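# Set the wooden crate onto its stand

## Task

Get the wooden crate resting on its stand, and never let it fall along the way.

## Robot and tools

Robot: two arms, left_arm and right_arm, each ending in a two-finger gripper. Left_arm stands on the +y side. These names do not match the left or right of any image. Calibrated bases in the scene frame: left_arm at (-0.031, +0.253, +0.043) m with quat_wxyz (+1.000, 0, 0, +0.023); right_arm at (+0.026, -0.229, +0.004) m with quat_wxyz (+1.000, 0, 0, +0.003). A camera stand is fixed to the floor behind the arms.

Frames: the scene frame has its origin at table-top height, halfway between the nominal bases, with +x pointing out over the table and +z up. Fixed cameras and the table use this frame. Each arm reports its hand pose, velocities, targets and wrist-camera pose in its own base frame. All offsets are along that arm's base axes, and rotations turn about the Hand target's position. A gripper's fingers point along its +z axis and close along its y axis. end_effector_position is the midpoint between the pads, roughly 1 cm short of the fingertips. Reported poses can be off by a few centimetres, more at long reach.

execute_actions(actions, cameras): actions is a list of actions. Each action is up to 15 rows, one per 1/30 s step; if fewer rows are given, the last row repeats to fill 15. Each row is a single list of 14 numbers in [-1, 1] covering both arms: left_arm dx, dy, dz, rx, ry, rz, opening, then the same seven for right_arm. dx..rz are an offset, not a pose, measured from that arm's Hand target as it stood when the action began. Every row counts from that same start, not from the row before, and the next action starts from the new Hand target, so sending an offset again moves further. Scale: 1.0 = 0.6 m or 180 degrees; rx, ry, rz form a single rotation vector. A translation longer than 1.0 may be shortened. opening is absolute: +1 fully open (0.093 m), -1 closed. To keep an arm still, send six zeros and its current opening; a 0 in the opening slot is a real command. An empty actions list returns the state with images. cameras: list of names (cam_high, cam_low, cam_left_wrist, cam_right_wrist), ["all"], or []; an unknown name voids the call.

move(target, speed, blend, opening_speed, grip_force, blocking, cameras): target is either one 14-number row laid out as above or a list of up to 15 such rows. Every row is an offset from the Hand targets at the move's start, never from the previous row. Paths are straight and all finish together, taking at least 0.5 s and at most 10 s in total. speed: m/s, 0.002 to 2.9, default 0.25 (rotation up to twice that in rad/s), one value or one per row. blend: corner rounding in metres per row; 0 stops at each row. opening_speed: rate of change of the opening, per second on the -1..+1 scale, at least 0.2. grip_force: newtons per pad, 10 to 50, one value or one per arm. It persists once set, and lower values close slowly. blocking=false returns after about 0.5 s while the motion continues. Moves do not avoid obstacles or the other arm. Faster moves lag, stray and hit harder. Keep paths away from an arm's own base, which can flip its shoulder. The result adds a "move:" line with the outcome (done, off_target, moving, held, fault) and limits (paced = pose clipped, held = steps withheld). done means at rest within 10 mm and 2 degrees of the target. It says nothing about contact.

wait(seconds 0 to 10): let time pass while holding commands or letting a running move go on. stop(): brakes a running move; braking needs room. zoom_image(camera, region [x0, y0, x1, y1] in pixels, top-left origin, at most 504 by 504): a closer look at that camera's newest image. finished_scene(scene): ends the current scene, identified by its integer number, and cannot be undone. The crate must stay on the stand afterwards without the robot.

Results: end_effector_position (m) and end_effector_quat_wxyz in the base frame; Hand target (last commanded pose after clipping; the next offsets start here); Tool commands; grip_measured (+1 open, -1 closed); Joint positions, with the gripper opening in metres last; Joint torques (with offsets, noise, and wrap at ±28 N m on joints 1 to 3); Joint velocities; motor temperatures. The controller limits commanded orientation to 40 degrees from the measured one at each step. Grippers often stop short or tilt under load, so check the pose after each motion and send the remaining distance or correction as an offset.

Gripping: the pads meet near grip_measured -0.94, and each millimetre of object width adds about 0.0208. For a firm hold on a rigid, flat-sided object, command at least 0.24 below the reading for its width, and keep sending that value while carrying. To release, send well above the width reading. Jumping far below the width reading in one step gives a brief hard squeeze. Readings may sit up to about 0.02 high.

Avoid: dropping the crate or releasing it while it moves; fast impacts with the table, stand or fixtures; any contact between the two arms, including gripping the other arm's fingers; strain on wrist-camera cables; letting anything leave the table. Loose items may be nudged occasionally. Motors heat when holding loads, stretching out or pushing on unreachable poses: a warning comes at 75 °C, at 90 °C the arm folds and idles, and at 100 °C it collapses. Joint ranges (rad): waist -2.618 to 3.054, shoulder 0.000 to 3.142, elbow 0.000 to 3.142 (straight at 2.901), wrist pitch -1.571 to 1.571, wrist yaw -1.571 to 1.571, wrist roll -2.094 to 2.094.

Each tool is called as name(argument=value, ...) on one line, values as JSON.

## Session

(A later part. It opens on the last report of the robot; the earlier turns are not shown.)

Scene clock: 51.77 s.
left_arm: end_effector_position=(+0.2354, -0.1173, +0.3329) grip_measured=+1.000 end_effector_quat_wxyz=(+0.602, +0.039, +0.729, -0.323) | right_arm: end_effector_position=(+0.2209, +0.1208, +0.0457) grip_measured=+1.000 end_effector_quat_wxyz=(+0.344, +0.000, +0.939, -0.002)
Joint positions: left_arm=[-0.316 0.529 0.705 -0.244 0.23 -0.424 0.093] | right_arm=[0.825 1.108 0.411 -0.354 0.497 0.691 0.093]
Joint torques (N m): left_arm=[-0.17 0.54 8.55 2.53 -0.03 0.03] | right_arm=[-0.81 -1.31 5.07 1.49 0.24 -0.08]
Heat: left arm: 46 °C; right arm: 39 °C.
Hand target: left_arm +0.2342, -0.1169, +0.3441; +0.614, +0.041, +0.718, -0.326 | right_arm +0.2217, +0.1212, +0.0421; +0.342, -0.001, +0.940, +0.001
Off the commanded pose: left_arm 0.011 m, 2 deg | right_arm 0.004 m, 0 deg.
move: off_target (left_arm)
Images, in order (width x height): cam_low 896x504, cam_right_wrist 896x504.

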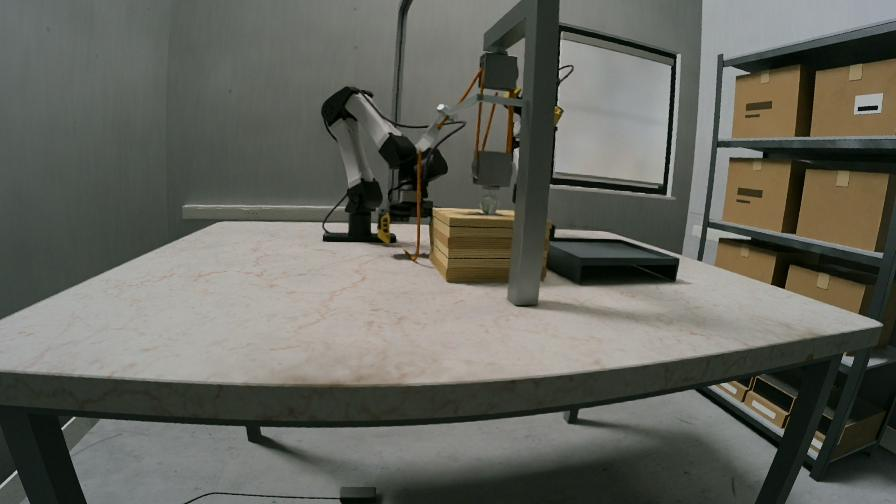

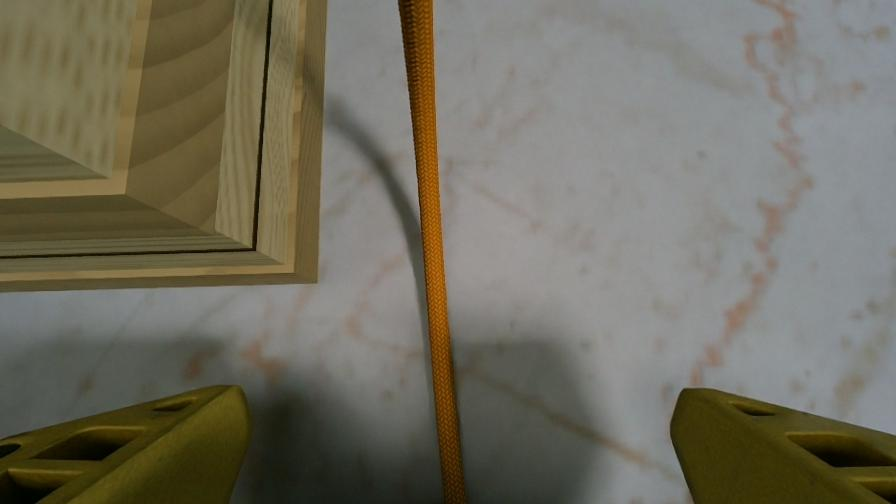

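move(target=[0,0,0,0,0,0,1, 0.0,0.005,0,0,0,0,0.0])

move(target=[0,0,0,0,0,0,1, 0.08,-0.005,0,0,0,0,0.0], cameras=["cam_right_wrist","cam_low"])

Scene clock: 53.60 s.
left_arm: end_effector_position=(+0.2354, -0.1173, +0.3329) grip_measured=+1.000 end_effector_quat_wxyz=(+0.602, +0.039, +0.729, -0.323) | right_arm: end_effector_position=(+0.2205, +0.1203, +0.0428) grip_measured=+0.003 end_effector_quat_wxyz=(+0.340, -0.002, +0.940, -0.006)
Joint positions: left_arm=[-0.316 0.529 0.705 -0.244 0.23 -0.424 0.093] | right_arm=[0.825 1.121 0.411 -0.353 0.497 0.69 0.045]
Joint torques (N m): left_arm=[-0.14 0.53 8.58 2.53 -0.03 0.02] | right_arm=[0.17 -1.36 5.63 1.48 0.31 0.04]
Heat: left arm: 46 °C; right arm: 39 °C.
Hand target: left_arm +0.2342, -0.1169, +0.3441; +0.614, +0.041, +0.718, -0.326 | right_arm +0.2217, +0.1241, +0.0421; +0.342, -0.001, +0.940, +0.001
Off the commanded pose: left_arm 0.011 m, 2 deg | right_arm 0.004 m, 1 deg.
move: off_target (left_arm)

Scene clock: 54.70 s.
left_arm: end_effector_position=(+0.2354, -0.1173, +0.3329) grip_measured=+1.000 end_effector_quat_wxyz=(+0.602, +0.039, +0.729, -0.323) | right_arm: end_effector_position=(+0.2600, +0.1112, +0.0363) grip_measured=+0.003 end_effector_quat_wxyz=(+0.332, +0.001, +0.943, -0.018)
Joint positions: left_arm=[-0.316 0.529 0.705 -0.244 0.23 -0.424 0.093] | right_arm=[0.648 1.272 0.467 -0.216 0.417 0.53 0.045]
Joint torques (N m): left_arm=[-0.1 0.55 8.47 2.54 -0.03 0.03] | right_arm=[-0.54 -2.22 7.15 1.71 0.05 -0.1]
Heat: left arm: 46 °C; right arm: 39 °C.
Hand target: left_arm +0.2342, -0.1169, +0.3441; +0.614, +0.041, +0.718, -0.326 | right_arm +0.2697, +0.1212, +0.0421; +0.342, -0.001, +0.940, +0.001
Off the commanded pose: left_arm 0.011 m, 2 deg | right_arm 0.015 m, 3 deg.
move: off_target (left_arm, right_arm)
Images, in order (width x height): cam_low 896x504, cam_right_wrist 896x504.

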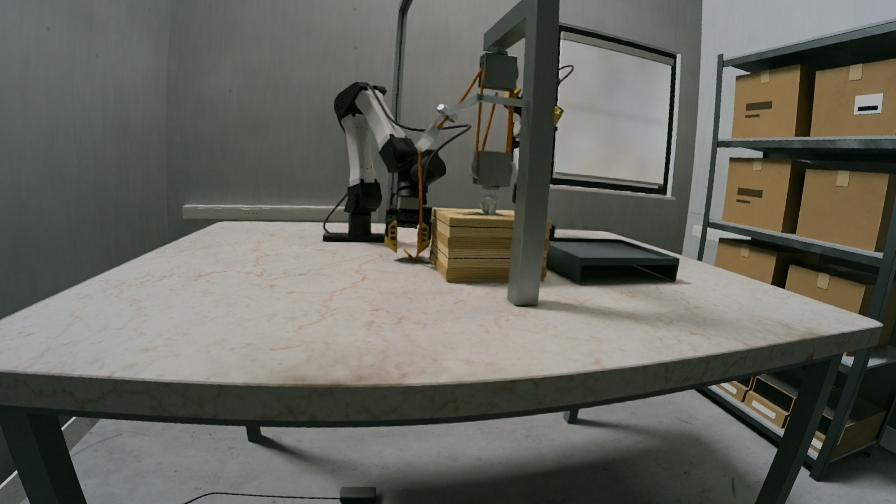

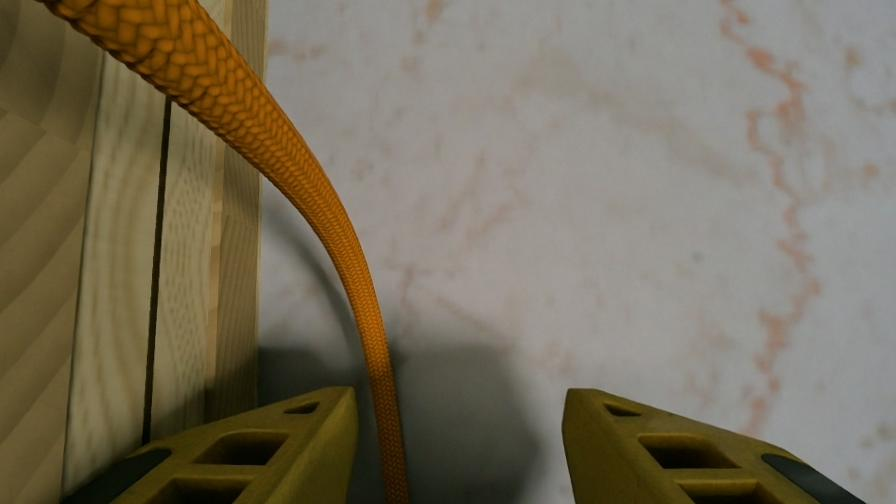

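move(target=[0,0,0,0,0,0,1, -0.016,-0.017,-0.012,0,0,0,0.0])

move(target=[0,0,0,0,0,0,1, 0,0,0,0,0,0,-1], cameras=["cam_right_wrist"], opening_speed=1)

Scene clock: 56.53 s.
left_arm: end_effector_position=(+0.2354, -0.1173, +0.3329) grip_measured=+1.000 end_effector_quat_wxyz=(+0.602, +0.039, +0.729, -0.323) | right_arm: end_effector_position=(+0.2573, +0.1093, +0.0305) grip_measured=+0.002 end_effector_quat_wxyz=(+0.332, -0.003, +0.943, -0.011)
Joint positions: left_arm=[-0.316 0.529 0.705 -0.244 0.23 -0.424 0.093] | right_arm=[0.638 1.264 0.431 -0.175 0.399 0.516 0.045]
Joint torques (N m): left_arm=[-0.16 0.51 8.46 2.55 -0.06 0.02] | right_arm=[-0.83 -4.71 4.89 1.59 0.16 -0.08]
Heat: left arm: 46 °C; right arm: 39 °C.
Hand target: left_arm +0.2342, -0.1169, +0.3441; +0.614, +0.041, +0.718, -0.326 | right_arm +0.2602, +0.1110, +0.0349; +0.342, -0.001, +0.940, +0.001
Off the commanded pose: left_arm 0.011 m, 2 deg | right_arm 0.006 m, 2 deg.
move: off_target (left_arm)

Scene clock: 57.73 s.
left_arm: end_effector_position=(+0.2354, -0.1173, +0.3329) grip_measured=+1.000 end_effector_quat_wxyz=(+0.602, +0.039, +0.729, -0.323) | right_arm: end_effector_position=(+0.2574, +0.1094, +0.0305) grip_measured=-0.987 end_effector_quat_wxyz=(+0.332, -0.003, +0.943, -0.011)
Joint positions: left_arm=[-0.316 0.529 0.705 -0.244 0.23 -0.424 0.093] | right_arm=[0.638 1.264 0.431 -0.175 0.398 0.515 0]
Joint torques (N m): left_arm=[-0.18 0.58 8.55 2.54 -0.05 0.04] | right_arm=[-0.83 -4.7 4.89 1.6 0.16 -0.08]
Heat: left arm: 46 °C; right arm: 39 °C.
Hand target: left_arm +0.2342, -0.1169, +0.3441; +0.614, +0.041, +0.718, -0.326 | right_arm +0.2601, +0.1110, +0.0349; +0.342, -0.001, +0.940, +0.001
Off the commanded pose: left_arm 0.011 m, 2 deg | right_arm 0.005 m, 2 deg.
move: off_target (left_arm)
Images, in order (width x height): cam_right_wrist 896x504.

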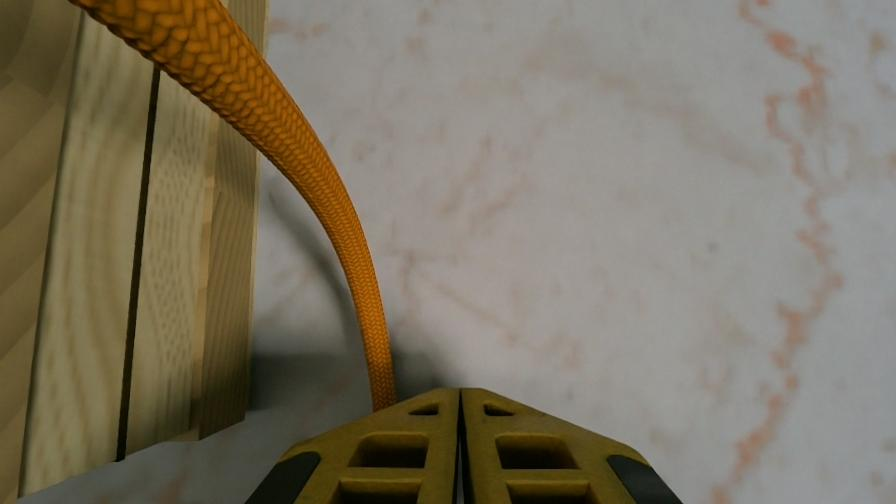

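move(target=[[0,0,0,0,0,0,1, 0,0,0.01,0,0,0,0.0],[0,0,0,0,0,0,1, -0.03,0.03,0.01,0,0.06,0,0.3]])

move(target=[0,0,0,0,0,0,1, 0,0,-0.045,0,0,0,0.3], speed=0.08, cameras=["cam_right_wrist"])

Scene clock: 62.00 s.
left_arm: end_effector_position=(+0.2354, -0.1173, +0.3329) grip_measured=+1.000 end_effector_quat_wxyz=(+0.602, +0.039, +0.729, -0.323) | right_arm: end_effector_position=(+0.2409, +0.1240, +0.0388) grip_measured=+0.297 end_effector_quat_wxyz=(+0.256, -0.001, +0.967, -0.004)
Joint positions: left_arm=[-0.316 0.529 0.705 -0.244 0.23 -0.424 0.093] | right_arm=[0.672 1.288 0.578 -0.445 0.319 0.602 0.059]
Joint torques (N m): left_arm=[-0.08 0.65 8.59 2.53 -0.04 0.01] | right_arm=[0.28 -2.47 7.31 1.01 0.15 0.08]
Heat: left arm: 46 °C; right arm: 39 °C.
Hand target: left_arm +0.2342, -0.1169, +0.3441; +0.614, +0.041, +0.718, -0.326 | right_arm +0.2421, +0.1289, +0.0408; +0.252, -0.001, +0.968, +0.001
Off the commanded pose: left_arm 0.011 m, 2 deg | right_arm 0.006 m, 1 deg.
move: off_target (left_arm)

Scene clock: 63.17 s.
left_arm: end_effector_position=(+0.2354, -0.1173, +0.3329) grip_measured=+1.000 end_effector_quat_wxyz=(+0.602, +0.039, +0.729, -0.323) | right_arm: end_effector_position=(+0.2431, +0.1258, +0.0183) grip_measured=+0.297 end_effector_quat_wxyz=(+0.254, -0.001, +0.967, -0.005)
Joint positions: left_arm=[-0.316 0.529 0.705 -0.244 0.23 -0.424 0.093] | right_arm=[0.672 1.359 0.536 -0.337 0.319 0.603 0.059]
Joint torques (N m): left_arm=[-0.12 0.5 8.54 2.53 -0.02 0.03] | right_arm=[0.29 -2.71 4.6 1.35 0.16 0.07]
Heat: left arm: 47 °C; right arm: 39 °C.
Hand target: left_arm +0.2342, -0.1169, +0.3441; +0.614, +0.041, +0.718, -0.326 | right_arm +0.2421, +0.1289, +0.0138; +0.252, -0.001, +0.968, +0.001
Off the commanded pose: left_arm 0.011 m, 2 deg | right_arm 0.005 m, 1 deg.
move: off_target (left_arm)
Images, in order (width x height): cam_right_wrist 896x504.

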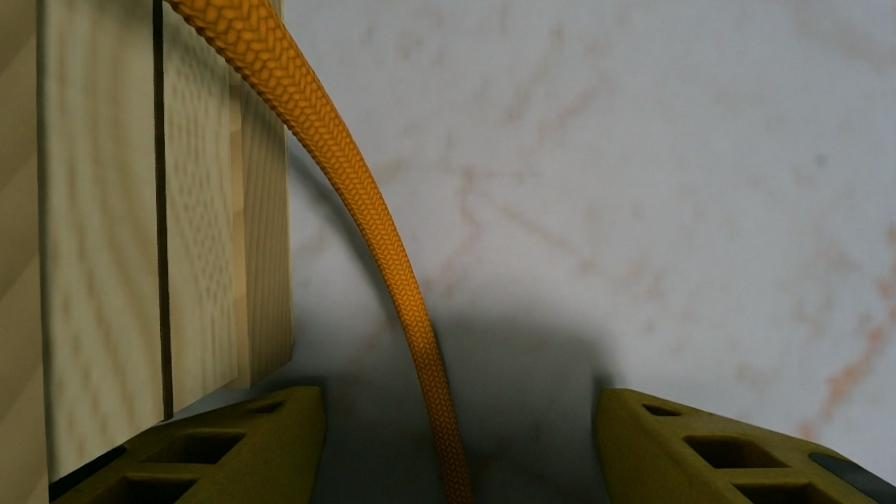

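move(target=[0,0,0,0,0,0,1, 0,-0.003,-0.013,0,0,0,0.3], speed=0.05)

move(target=[0,0,0,0,0,0,1, 0,0,0,0,0,0,-1], cameras=["cam_right_wrist"], opening_speed=1)

Scene clock: 66.33 s.
left_arm: end_effector_position=(+0.2354, -0.1173, +0.3329) grip_measured=+1.000 end_effector_quat_wxyz=(+0.602, +0.039, +0.729, -0.323) | right_arm: end_effector_position=(+0.2425, +0.1255, +0.0154) grip_measured=+0.297 end_effector_quat_wxyz=(+0.255, +0.000, +0.967, -0.004)
Joint positions: left_arm=[-0.316 0.529 0.705 -0.244 0.23 -0.424 0.093] | right_arm=[0.672 1.363 0.524 -0.318 0.318 0.604 0.059]
Joint torques (N m): left_arm=[-0.12 0.51 8.54 2.52 -0.06 0.04] | right_arm=[-0.25 -1.57 3.69 1.59 0.13 0.01]
Heat: left arm: 47 °C; right arm: 39 °C.
Hand target: left_arm +0.2342, -0.1169, +0.3441; +0.614, +0.041, +0.718, -0.326 | right_arm +0.2421, +0.1272, +0.0061; +0.252, +0.000, +0.968, +0.001
Off the commanded pose: left_arm 0.011 m, 2 deg | right_arm 0.010 m, 1 deg.
move: off_target (left_arm)

Scene clock: 68.03 s.
left_arm: end_effector_position=(+0.2354, -0.1173, +0.3329) grip_measured=+1.000 end_effector_quat_wxyz=(+0.602, +0.039, +0.729, -0.323) | right_arm: end_effector_position=(+0.2470, +0.1297, +0.0156) grip_measured=-0.956 end_effector_quat_wxyz=(+0.264, +0.001, +0.964, +0.005)
Joint positions: left_arm=[-0.316 0.529 0.705 -0.244 0.23 -0.424 0.093] | right_arm=[0.672 1.372 0.52 -0.279 0.315 0.604 0]
Joint torques (N m): left_arm=[-0.09 0.53 8.51 2.52 -0.03 0.03] | right_arm=[-0.27 -2.3 3.95 1.27 0.16 0]
Motor temperatures (°C): left_arm=[28 32 46 47 27 28 27] | right_arm=[30 32 39 34 30 27 29]
Heat: left arm: 47 °C; right arm: 39 °C.
Hand target: left_arm +0.2342, -0.1169, +0.3441; +0.614, +0.041, +0.718, -0.326 | right_arm +0.2421, +0.1271, +0.0061; +0.252, +0.000, +0.968, +0.001
Off the commanded pose: left_arm 0.011 m, 2 deg | right_arm 0.011 m, 2 deg.
move: off_target (left_arm, right_arm)
Images, in order (width x height): cam_right_wrist 896x504.

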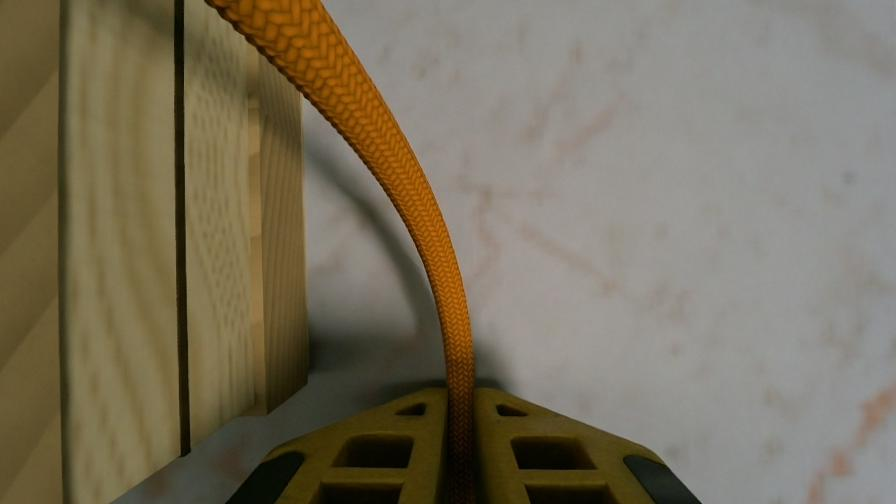

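move(target=[0,0,0,0,0,0,1, 0.01,-0.2,0.1,0,0,0,-1], speed=0.12, cameras=["all"])

Scene clock: 71.80 s.
left_arm: end_effector_position=(+0.2354, -0.1173, +0.3329) grip_measured=+1.000 end_effector_quat_wxyz=(+0.602, +0.039, +0.729, -0.323) | right_arm: end_effector_position=(+0.2437, +0.0063, +0.0566) grip_measured=-0.970 end_effector_quat_wxyz=(+0.242, +0.002, +0.970, -0.004)
Joint positions: left_arm=[-0.316 0.529 0.705 -0.244 0.23 -0.424 0.093] | right_arm=[0.047 1.049 0.52 -0.555 0.03 0.044 0]
Joint torques (N m): left_arm=[-0.16 0.46 8.53 2.52 -0.05 0] | right_arm=[-0.7 -2.93 7.92 1.19 -0.07 -0.09]
Heat: left arm: 47 °C; right arm: 39 °C.
Hand target: left_arm +0.2342, -0.1169, +0.3441; +0.614, +0.041, +0.718, -0.326 | right_arm +0.2481, +0.0071, +0.0660; +0.252, +0.000, +0.968, +0.001
Off the commanded pose: left_arm 0.011 m, 2 deg | right_arm 0.010 m, 1 deg.
move: off_target (left_arm)

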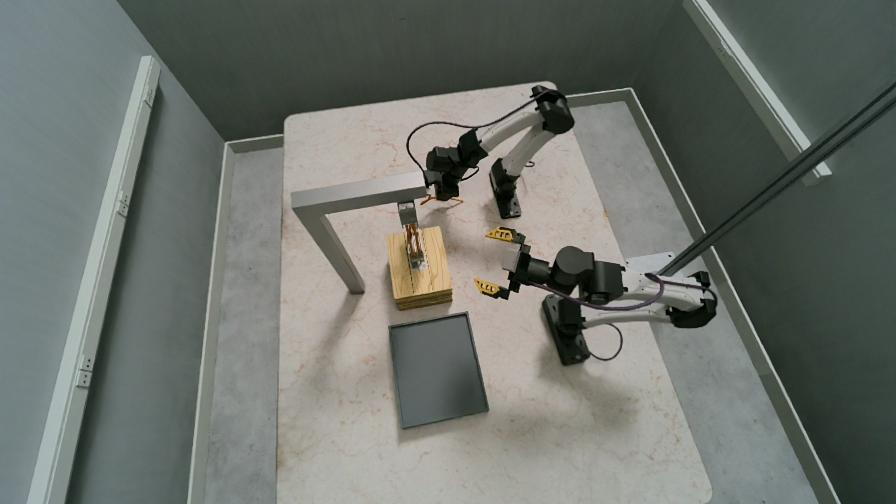

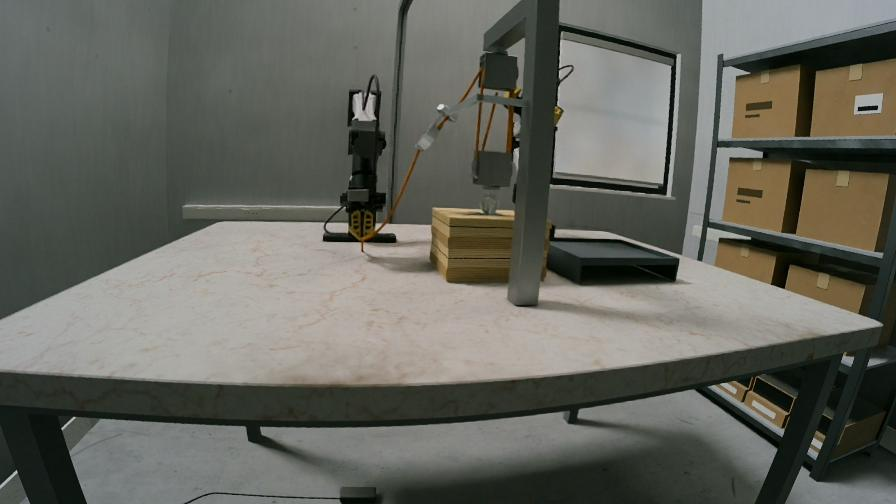

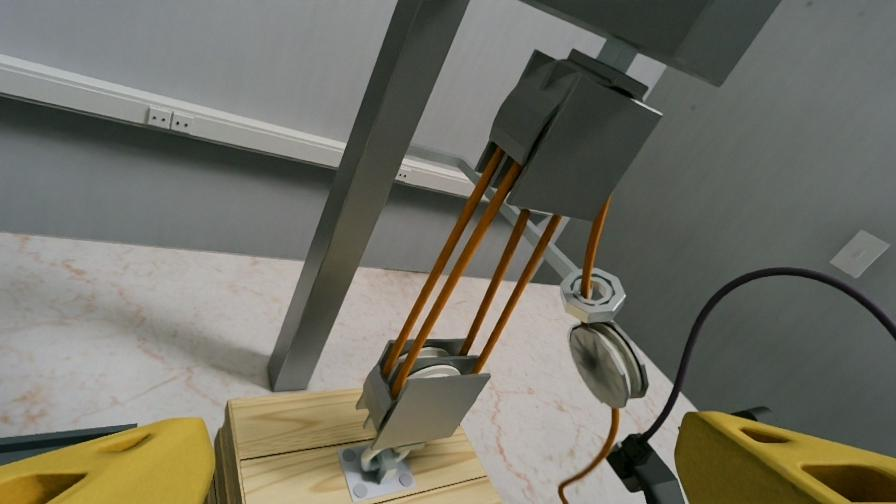

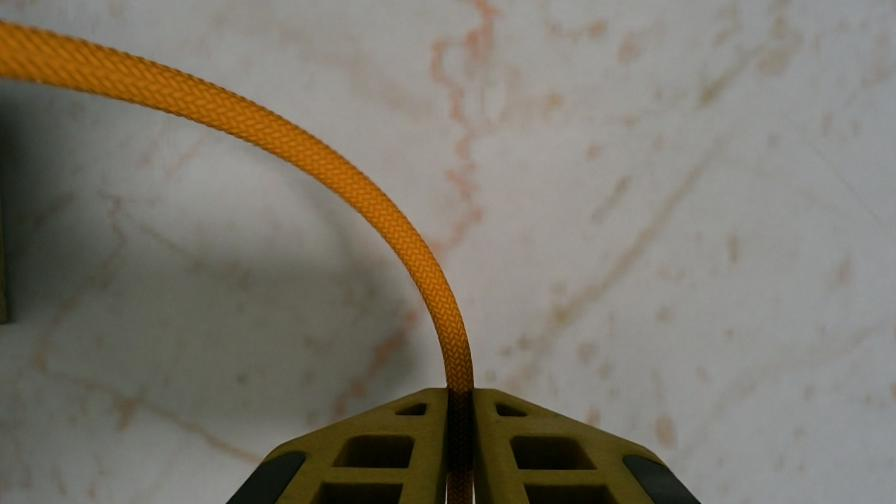

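move(target=[0,0,0,0,0,0,1, 0.03,-0.2,0.1,0,0,0,-1], speed=0.12, cameras=["cam_low","cam_left_wrist","cam_right_wrist"])

Scene clock: 74.77 s.
left_arm: end_effector_position=(+0.2354, -0.1173, +0.3329) grip_measured=+1.000 end_effector_quat_wxyz=(+0.602, +0.039, +0.729, -0.323) | right_arm: end_effector_position=(+0.2635, -0.1116, +0.1222) grip_measured=-0.970 end_effector_quat_wxyz=(+0.251, +0.002, +0.968, -0.003)
Joint positions: left_arm=[-0.316 0.529 0.705 -0.244 0.23 -0.424 0.093] | right_arm=[-0.546 1.222 0.881 -0.783 -0.248 -0.484 0]
Joint torques (N m): left_arm=[-0.13 0.54 8.5 2.49 -0.05 0.04] | right_arm=[-0.7 -2.5 8.01 1.08 -0.28 -0.08]
Heat: left arm: 47 °C; right arm: 39 °C.
Hand target: left_arm +0.2342, -0.1169, +0.3441; +0.614, +0.041, +0.718, -0.326 | right_arm +0.2661, -0.1129, +0.1260; +0.252, +0.000, +0.968, +0.001
Off the commanded pose: left_arm 0.011 m, 2 deg | right_arm 0.005 m, 1 deg.
move: off_target (left_arm)
Images, in order (width x height): cam_low 896x504, cam_left_wrist 896x504, cam_right_wrist 896x504.

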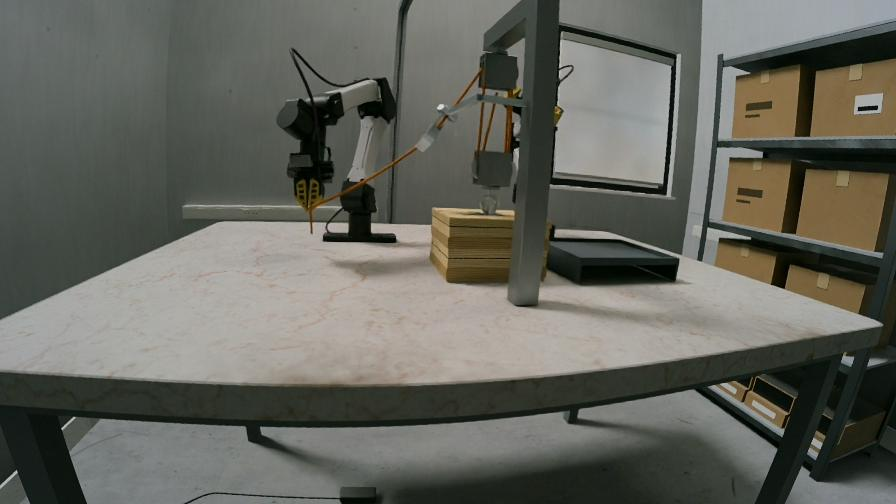

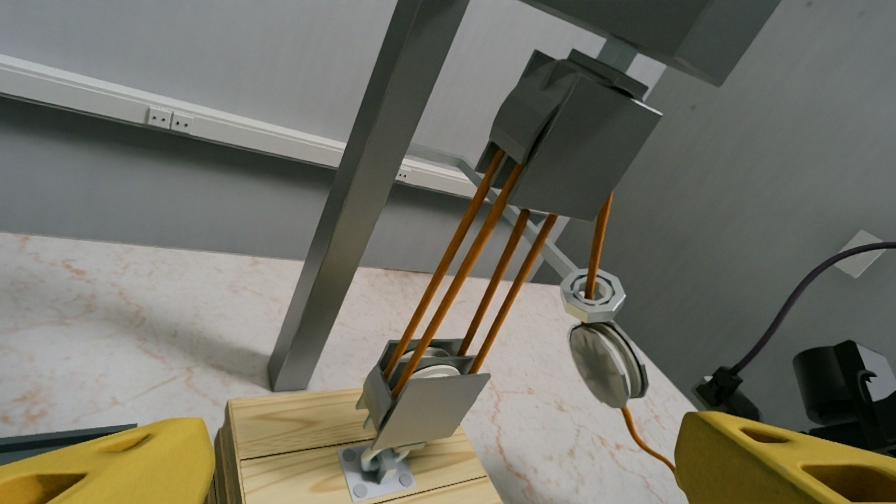

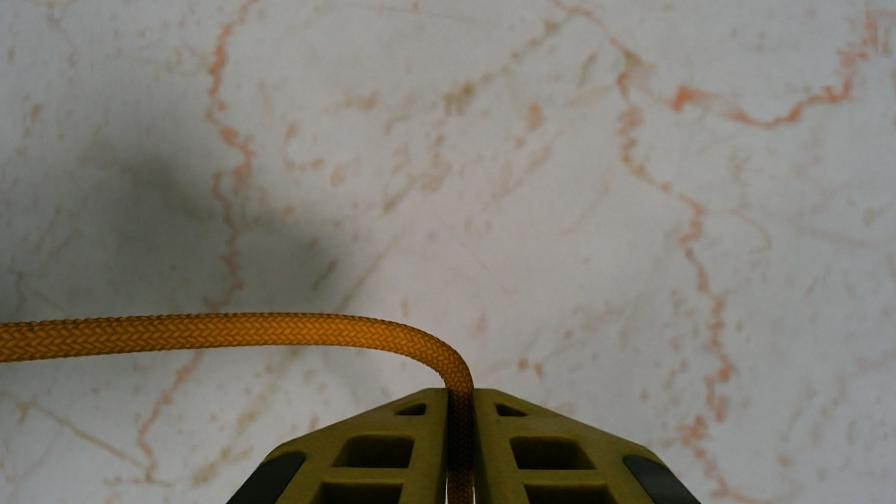

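move(target=[0,0,0,0,0,0,1, 0.0,-0.15,0.0,0,0,0,-1], speed=0.1, cameras=["cam_low","cam_left_wrist"])

Scene clock: 77.40 s.
left_arm: end_effector_position=(+0.2354, -0.1173, +0.3329) grip_measured=+1.000 end_effector_quat_wxyz=(+0.602, +0.039, +0.729, -0.323) | right_arm: end_effector_position=(+0.2697, -0.1585, +0.1350) grip_measured=-0.970 end_effector_quat_wxyz=(+0.275, -0.023, +0.958, +0.075)
Joint positions: left_arm=[-0.316 0.529 0.705 -0.244 0.23 -0.424 0.093] | right_arm=[-0.795 1.445 1.092 -0.922 -0.505 -0.765 0]
Joint torques (N m): left_arm=[-0.16 0.43 8.51 2.53 -0.05 0.04] | right_arm=[-3.74 -2.74 7.58 1.56 1.16 -0.05]
Heat: left arm: 47 °C; right arm: 40 °C.
Hand target: left_arm +0.2342, -0.1169, +0.3441; +0.614, +0.041, +0.718, -0.326 | right_arm +0.2661, -0.2029, +0.1259; +0.252, +0.000, +0.968, +0.001
Off the commanded pose: left_arm 0.011 m, 2 deg | right_arm 0.045 m, 9 deg.
move: off_target (left_arm, right_arm)
Images, in order (width x height): cam_low 896x504, cam_left_wrist 896x504.

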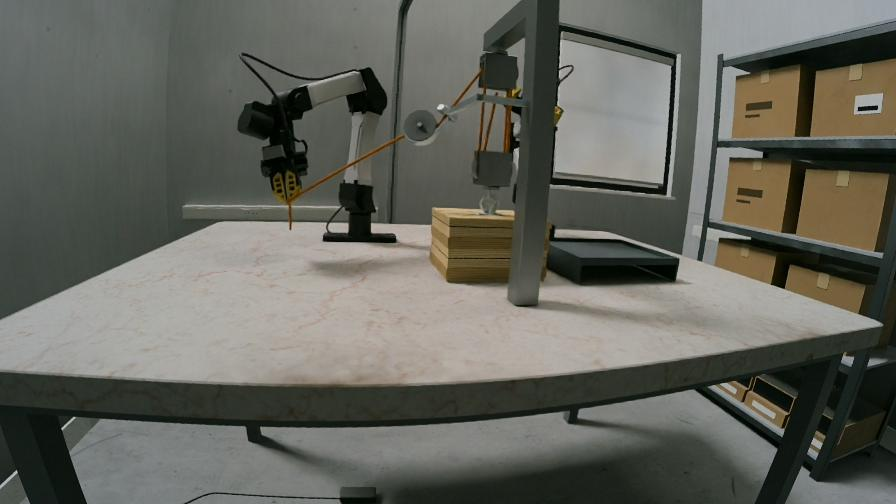

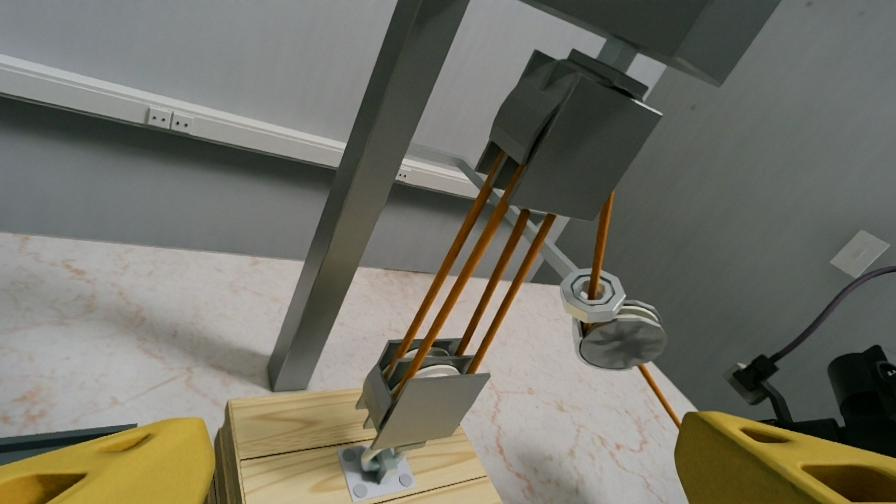

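move(target=[0,0,0,0,0,0,1, -0.05,-0.12,0.0,0,0,0,-1], speed=0.1, cameras=["cam_low","cam_left_wrist"])

Scene clock: 80.57 s.
left_arm: end_effector_position=(+0.2354, -0.1173, +0.3329) grip_measured=+1.000 end_effector_quat_wxyz=(+0.602, +0.039, +0.729, -0.323) | right_arm: end_effector_position=(+0.2395, -0.1747, +0.1601) grip_measured=-0.970 end_effector_quat_wxyz=(+0.282, -0.006, +0.942, +0.183)
Joint positions: left_arm=[-0.316 0.529 0.705 -0.244 0.23 -0.424 0.093] | right_arm=[-0.998 1.594 1.302 -1.286 -0.686 -1.014 0]
Joint torques (N m): left_arm=[-0.13 0.62 8.54 2.53 -0.03 0.03] | right_arm=[-6.78 -2.62 8.27 2.71 2.16 0.01]
Heat: left arm: 47 °C; right arm: 40 °C.
Hand target: left_arm +0.2342, -0.1169, +0.3441; +0.614, +0.041, +0.718, -0.326 | right_arm +0.2361, -0.2749, +0.1260; +0.252, +0.000, +0.968, +0.001
Off the commanded pose: left_arm 0.011 m, 2 deg | right_arm 0.106 m, 21 deg.
move: off_target (left_arm, right_arm)
Images, in order (width x height): cam_low 896x504, cam_left_wrist 896x504.

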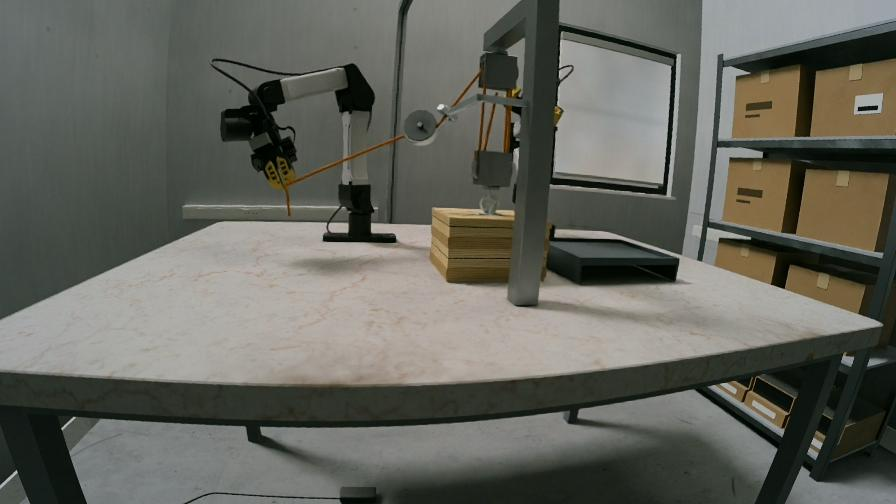

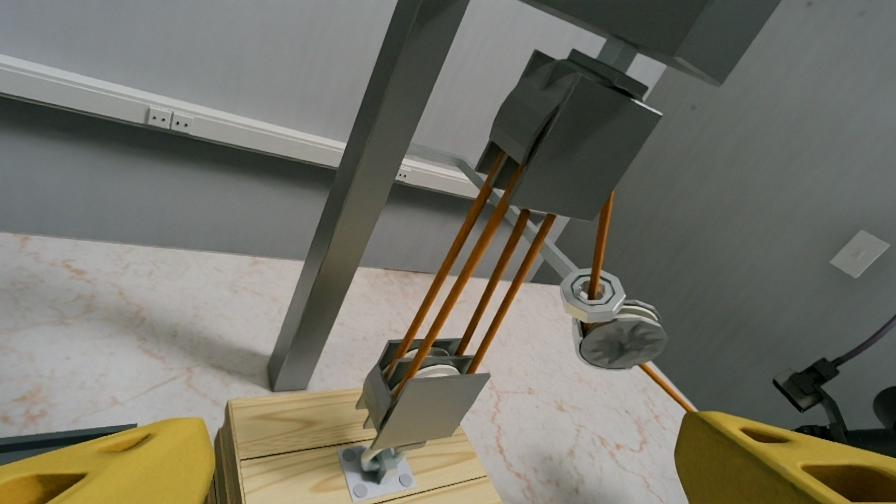

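move(target=[0,0,0,0,0,0,1, -0.26,-0.21,0.04,0,0,-0.2,-1], speed=0.1, cameras=["cam_low","cam_left_wrist","cam_right_wrist"])

Scene clock: 88.57 s.
left_arm: end_effector_position=(+0.2354, -0.1173, +0.3329) grip_measured=+1.000 end_effector_quat_wxyz=(+0.602, +0.039, +0.729, -0.323) | right_arm: end_effector_position=(+0.1391, -0.2550, +0.1952) grip_measured=-0.976 end_effector_quat_wxyz=(+0.270, +0.297, +0.894, +0.197)
Joint positions: left_arm=[-0.316 0.529 0.705 -0.244 0.23 -0.424 0.093] | right_arm=[-1.44 1.681 1.534 -1.566 -0.67 -0.848 0]
Joint torques (N m): left_arm=[-0.13 0.47 8.53 2.54 -0.03 0.02] | right_arm=[-10.07 -1.99 11.25 3.77 2.48 -0.07]
Heat: left arm: 48 °C; right arm: 42 °C.
Hand target: left_arm +0.2342, -0.1169, +0.3441; +0.614, +0.041, +0.718, -0.326 | right_arm +0.0801, -0.4009, +0.1501; +0.240, +0.299, +0.920, -0.077
Off the commanded pose: left_arm 0.011 m, 2 deg | right_arm 0.164 m, 32 deg.
joint read past its limit (right arm) — joint 4 (wrist pitch), lower limit.
move: off_target (left_arm, right_arm)
Images, in order (width x height): cam_low 896x504, cam_left_wrist 896x504, cam_right_wrist 896x504.

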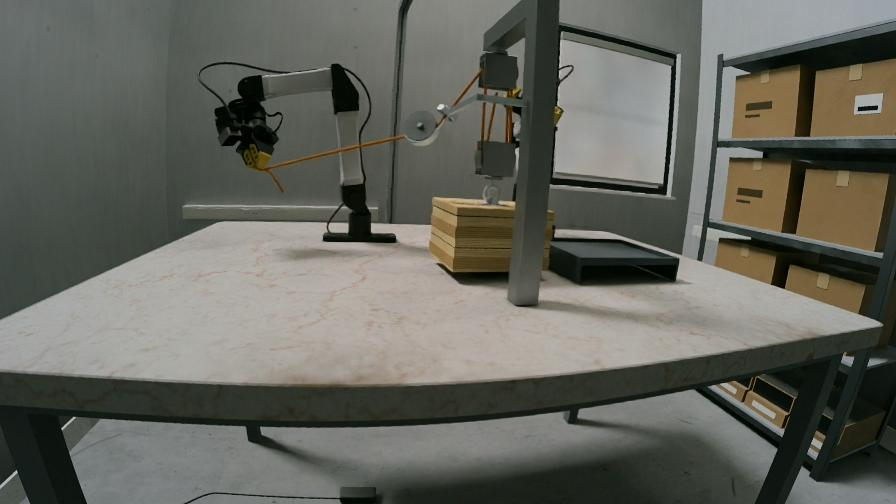

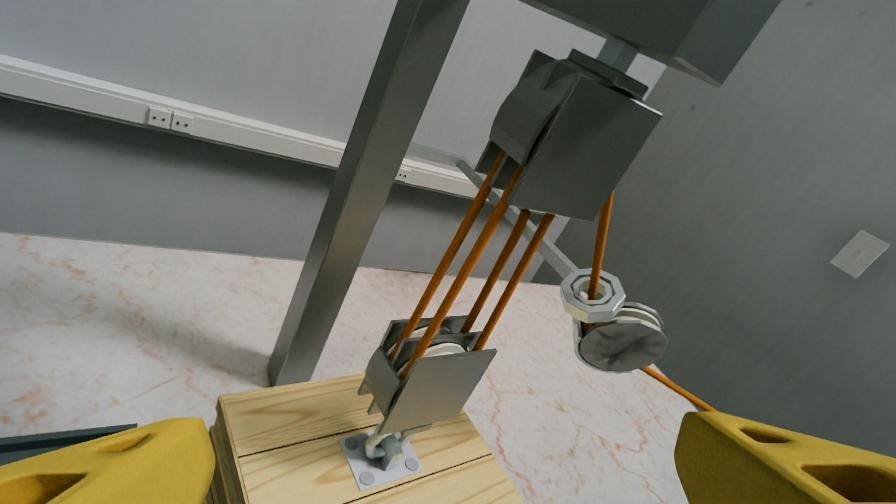

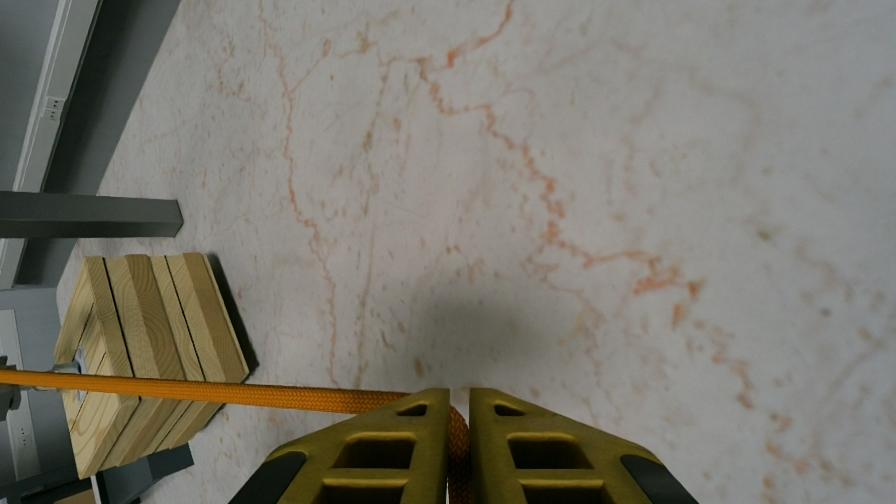

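move(target=[0,0,0,0,0,0,1, -0.2,-0.02,0.08,0,0,-0.15,-1], speed=0.1, cameras=["cam_low","cam_high","cam_right_wrist"])

Scene clock: 96.93 s.
left_arm: end_effector_position=(+0.2354, -0.1173, +0.3329) grip_measured=+1.000 end_effector_quat_wxyz=(+0.602, +0.039, +0.729, -0.323) | right_arm: end_effector_position=(+0.0502, -0.2935, +0.2189) grip_measured=-0.977 end_effector_quat_wxyz=(+0.256, +0.496, +0.822, +0.111)
Joint positions: left_arm=[-0.316 0.529 0.705 -0.244 0.23 -0.424 0.093] | right_arm=[-1.709 1.643 1.636 -1.567 -0.565 -0.624 0]
Joint torques (N m): left_arm=[-0.16 0.54 8.54 2.53 -0.05 0.03] | right_arm=[-8.88 -1.43 11.78 3.66 2.28 -0.08]
Motor temperatures (°C): left_arm=[28 32 47 48 26 28 27] | right_arm=[34 32 44 40 34 27 30]
Heat: left arm: 48 °C; right arm: 44 °C.
Hand target: left_arm +0.2342, -0.1169, +0.3441; +0.614, +0.041, +0.718, -0.326 | right_arm -0.0399, -0.4129, +0.1981; +0.216, +0.505, +0.825, -0.131
Off the commanded pose: left_arm 0.011 m, 2 deg | right_arm 0.151 m, 28 deg.
joint read past its limit (right arm) — joint 4 (wrist pitch), lower limit.
move: off_target (left_arm, right_arm)
Images, in order (width x height): cam_high 896x504, cam_low 896x504, cam_right_wrist 896x504.

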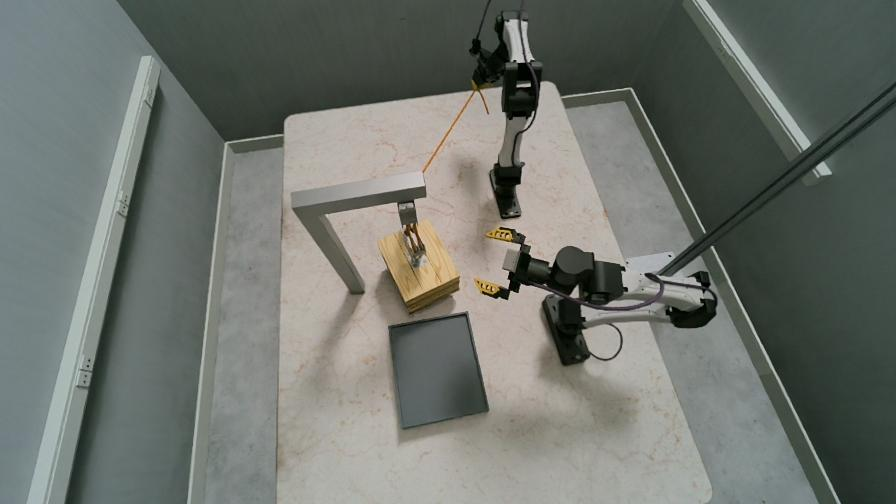

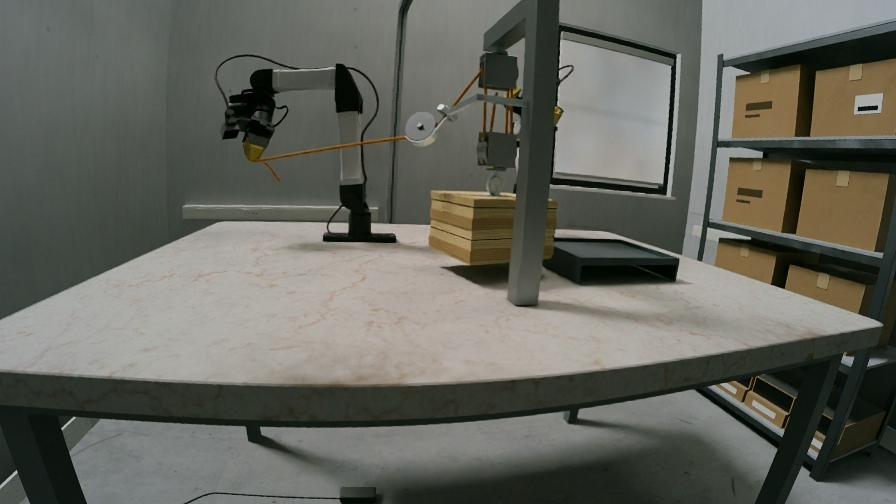

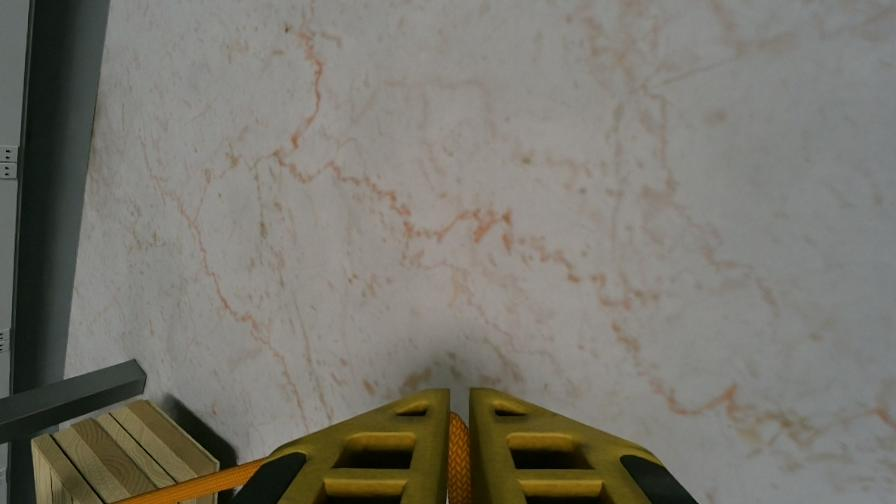

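move(target=[0,0,0,0,0,0,1, -0.2,0.0,0.05,-0.12,-0.07,-0.1,-1], speed=0.1, cameras=["cam_low","cam_high","cam_right_wrist"])

Scene clock: 101.20 s.
left_arm: end_effector_position=(+0.2354, -0.1173, +0.3329) grip_measured=+1.000 end_effector_quat_wxyz=(+0.602, +0.039, +0.729, -0.323) | right_arm: end_effector_position=(-0.0482, -0.2814, +0.2386) grip_measured=-0.977 end_effector_quat_wxyz=(+0.356, +0.639, +0.680, +0.058)
Joint positions: left_arm=[-0.316 0.529 0.705 -0.244 0.23 -0.424 0.093] | right_arm=[-2.148 1.548 1.548 -1.555 -0.737 -0.633 0]
Joint torques (N m): left_arm=[-0.13 0.59 8.55 2.54 -0.06 0.01] | right_arm=[-7.32 -1.32 8.55 5.36 0.12 -0.24]
Heat: left arm: 48 °C; right arm: 44 °C.
Hand target: left_arm +0.2342, -0.1169, +0.3441; +0.614, +0.041, +0.718, -0.326 | right_arm -0.1599, -0.4129, +0.2280; +0.371, +0.589, +0.669, -0.259
Off the commanded pose: left_arm 0.011 m, 2 deg | right_arm 0.173 m, 37 deg.
move: off_target (left_arm, right_arm)
Images, in order (width x height): cam_high 896x504, cam_low 896x504, cam_right_wrist 896x504.

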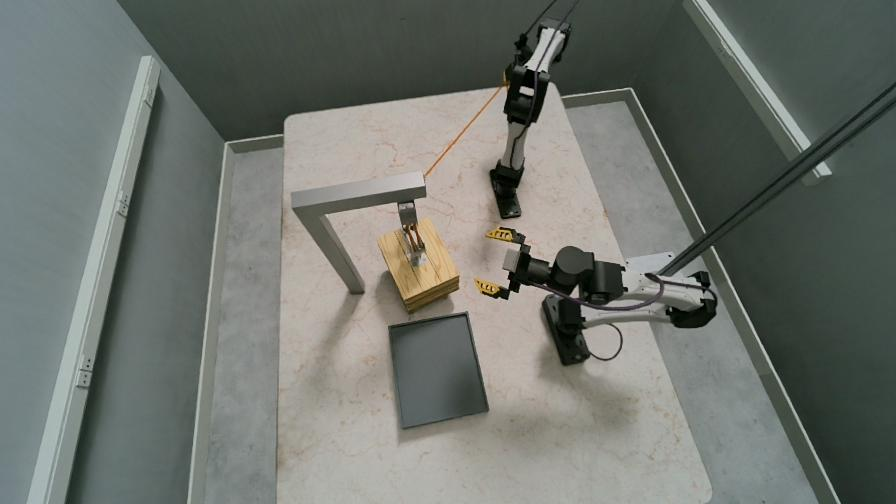

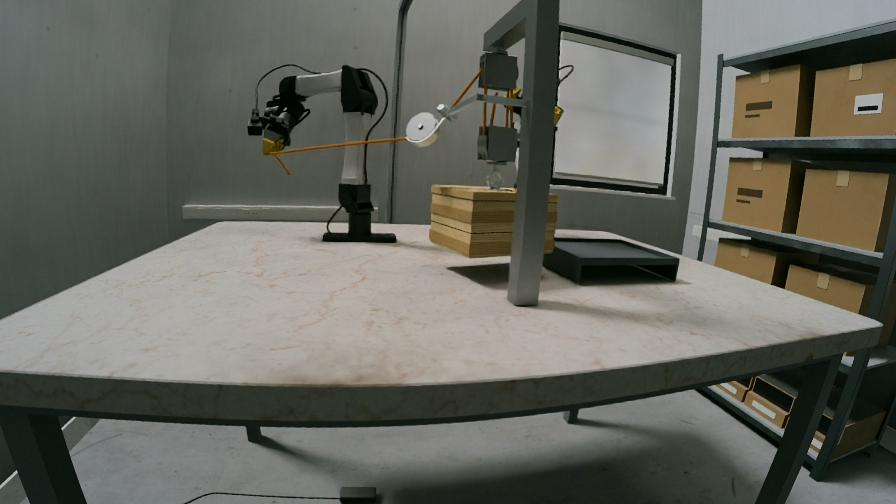

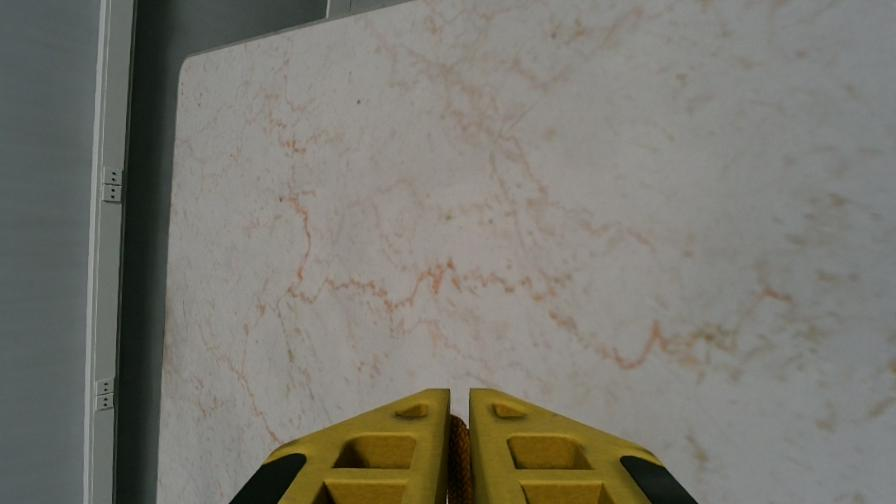

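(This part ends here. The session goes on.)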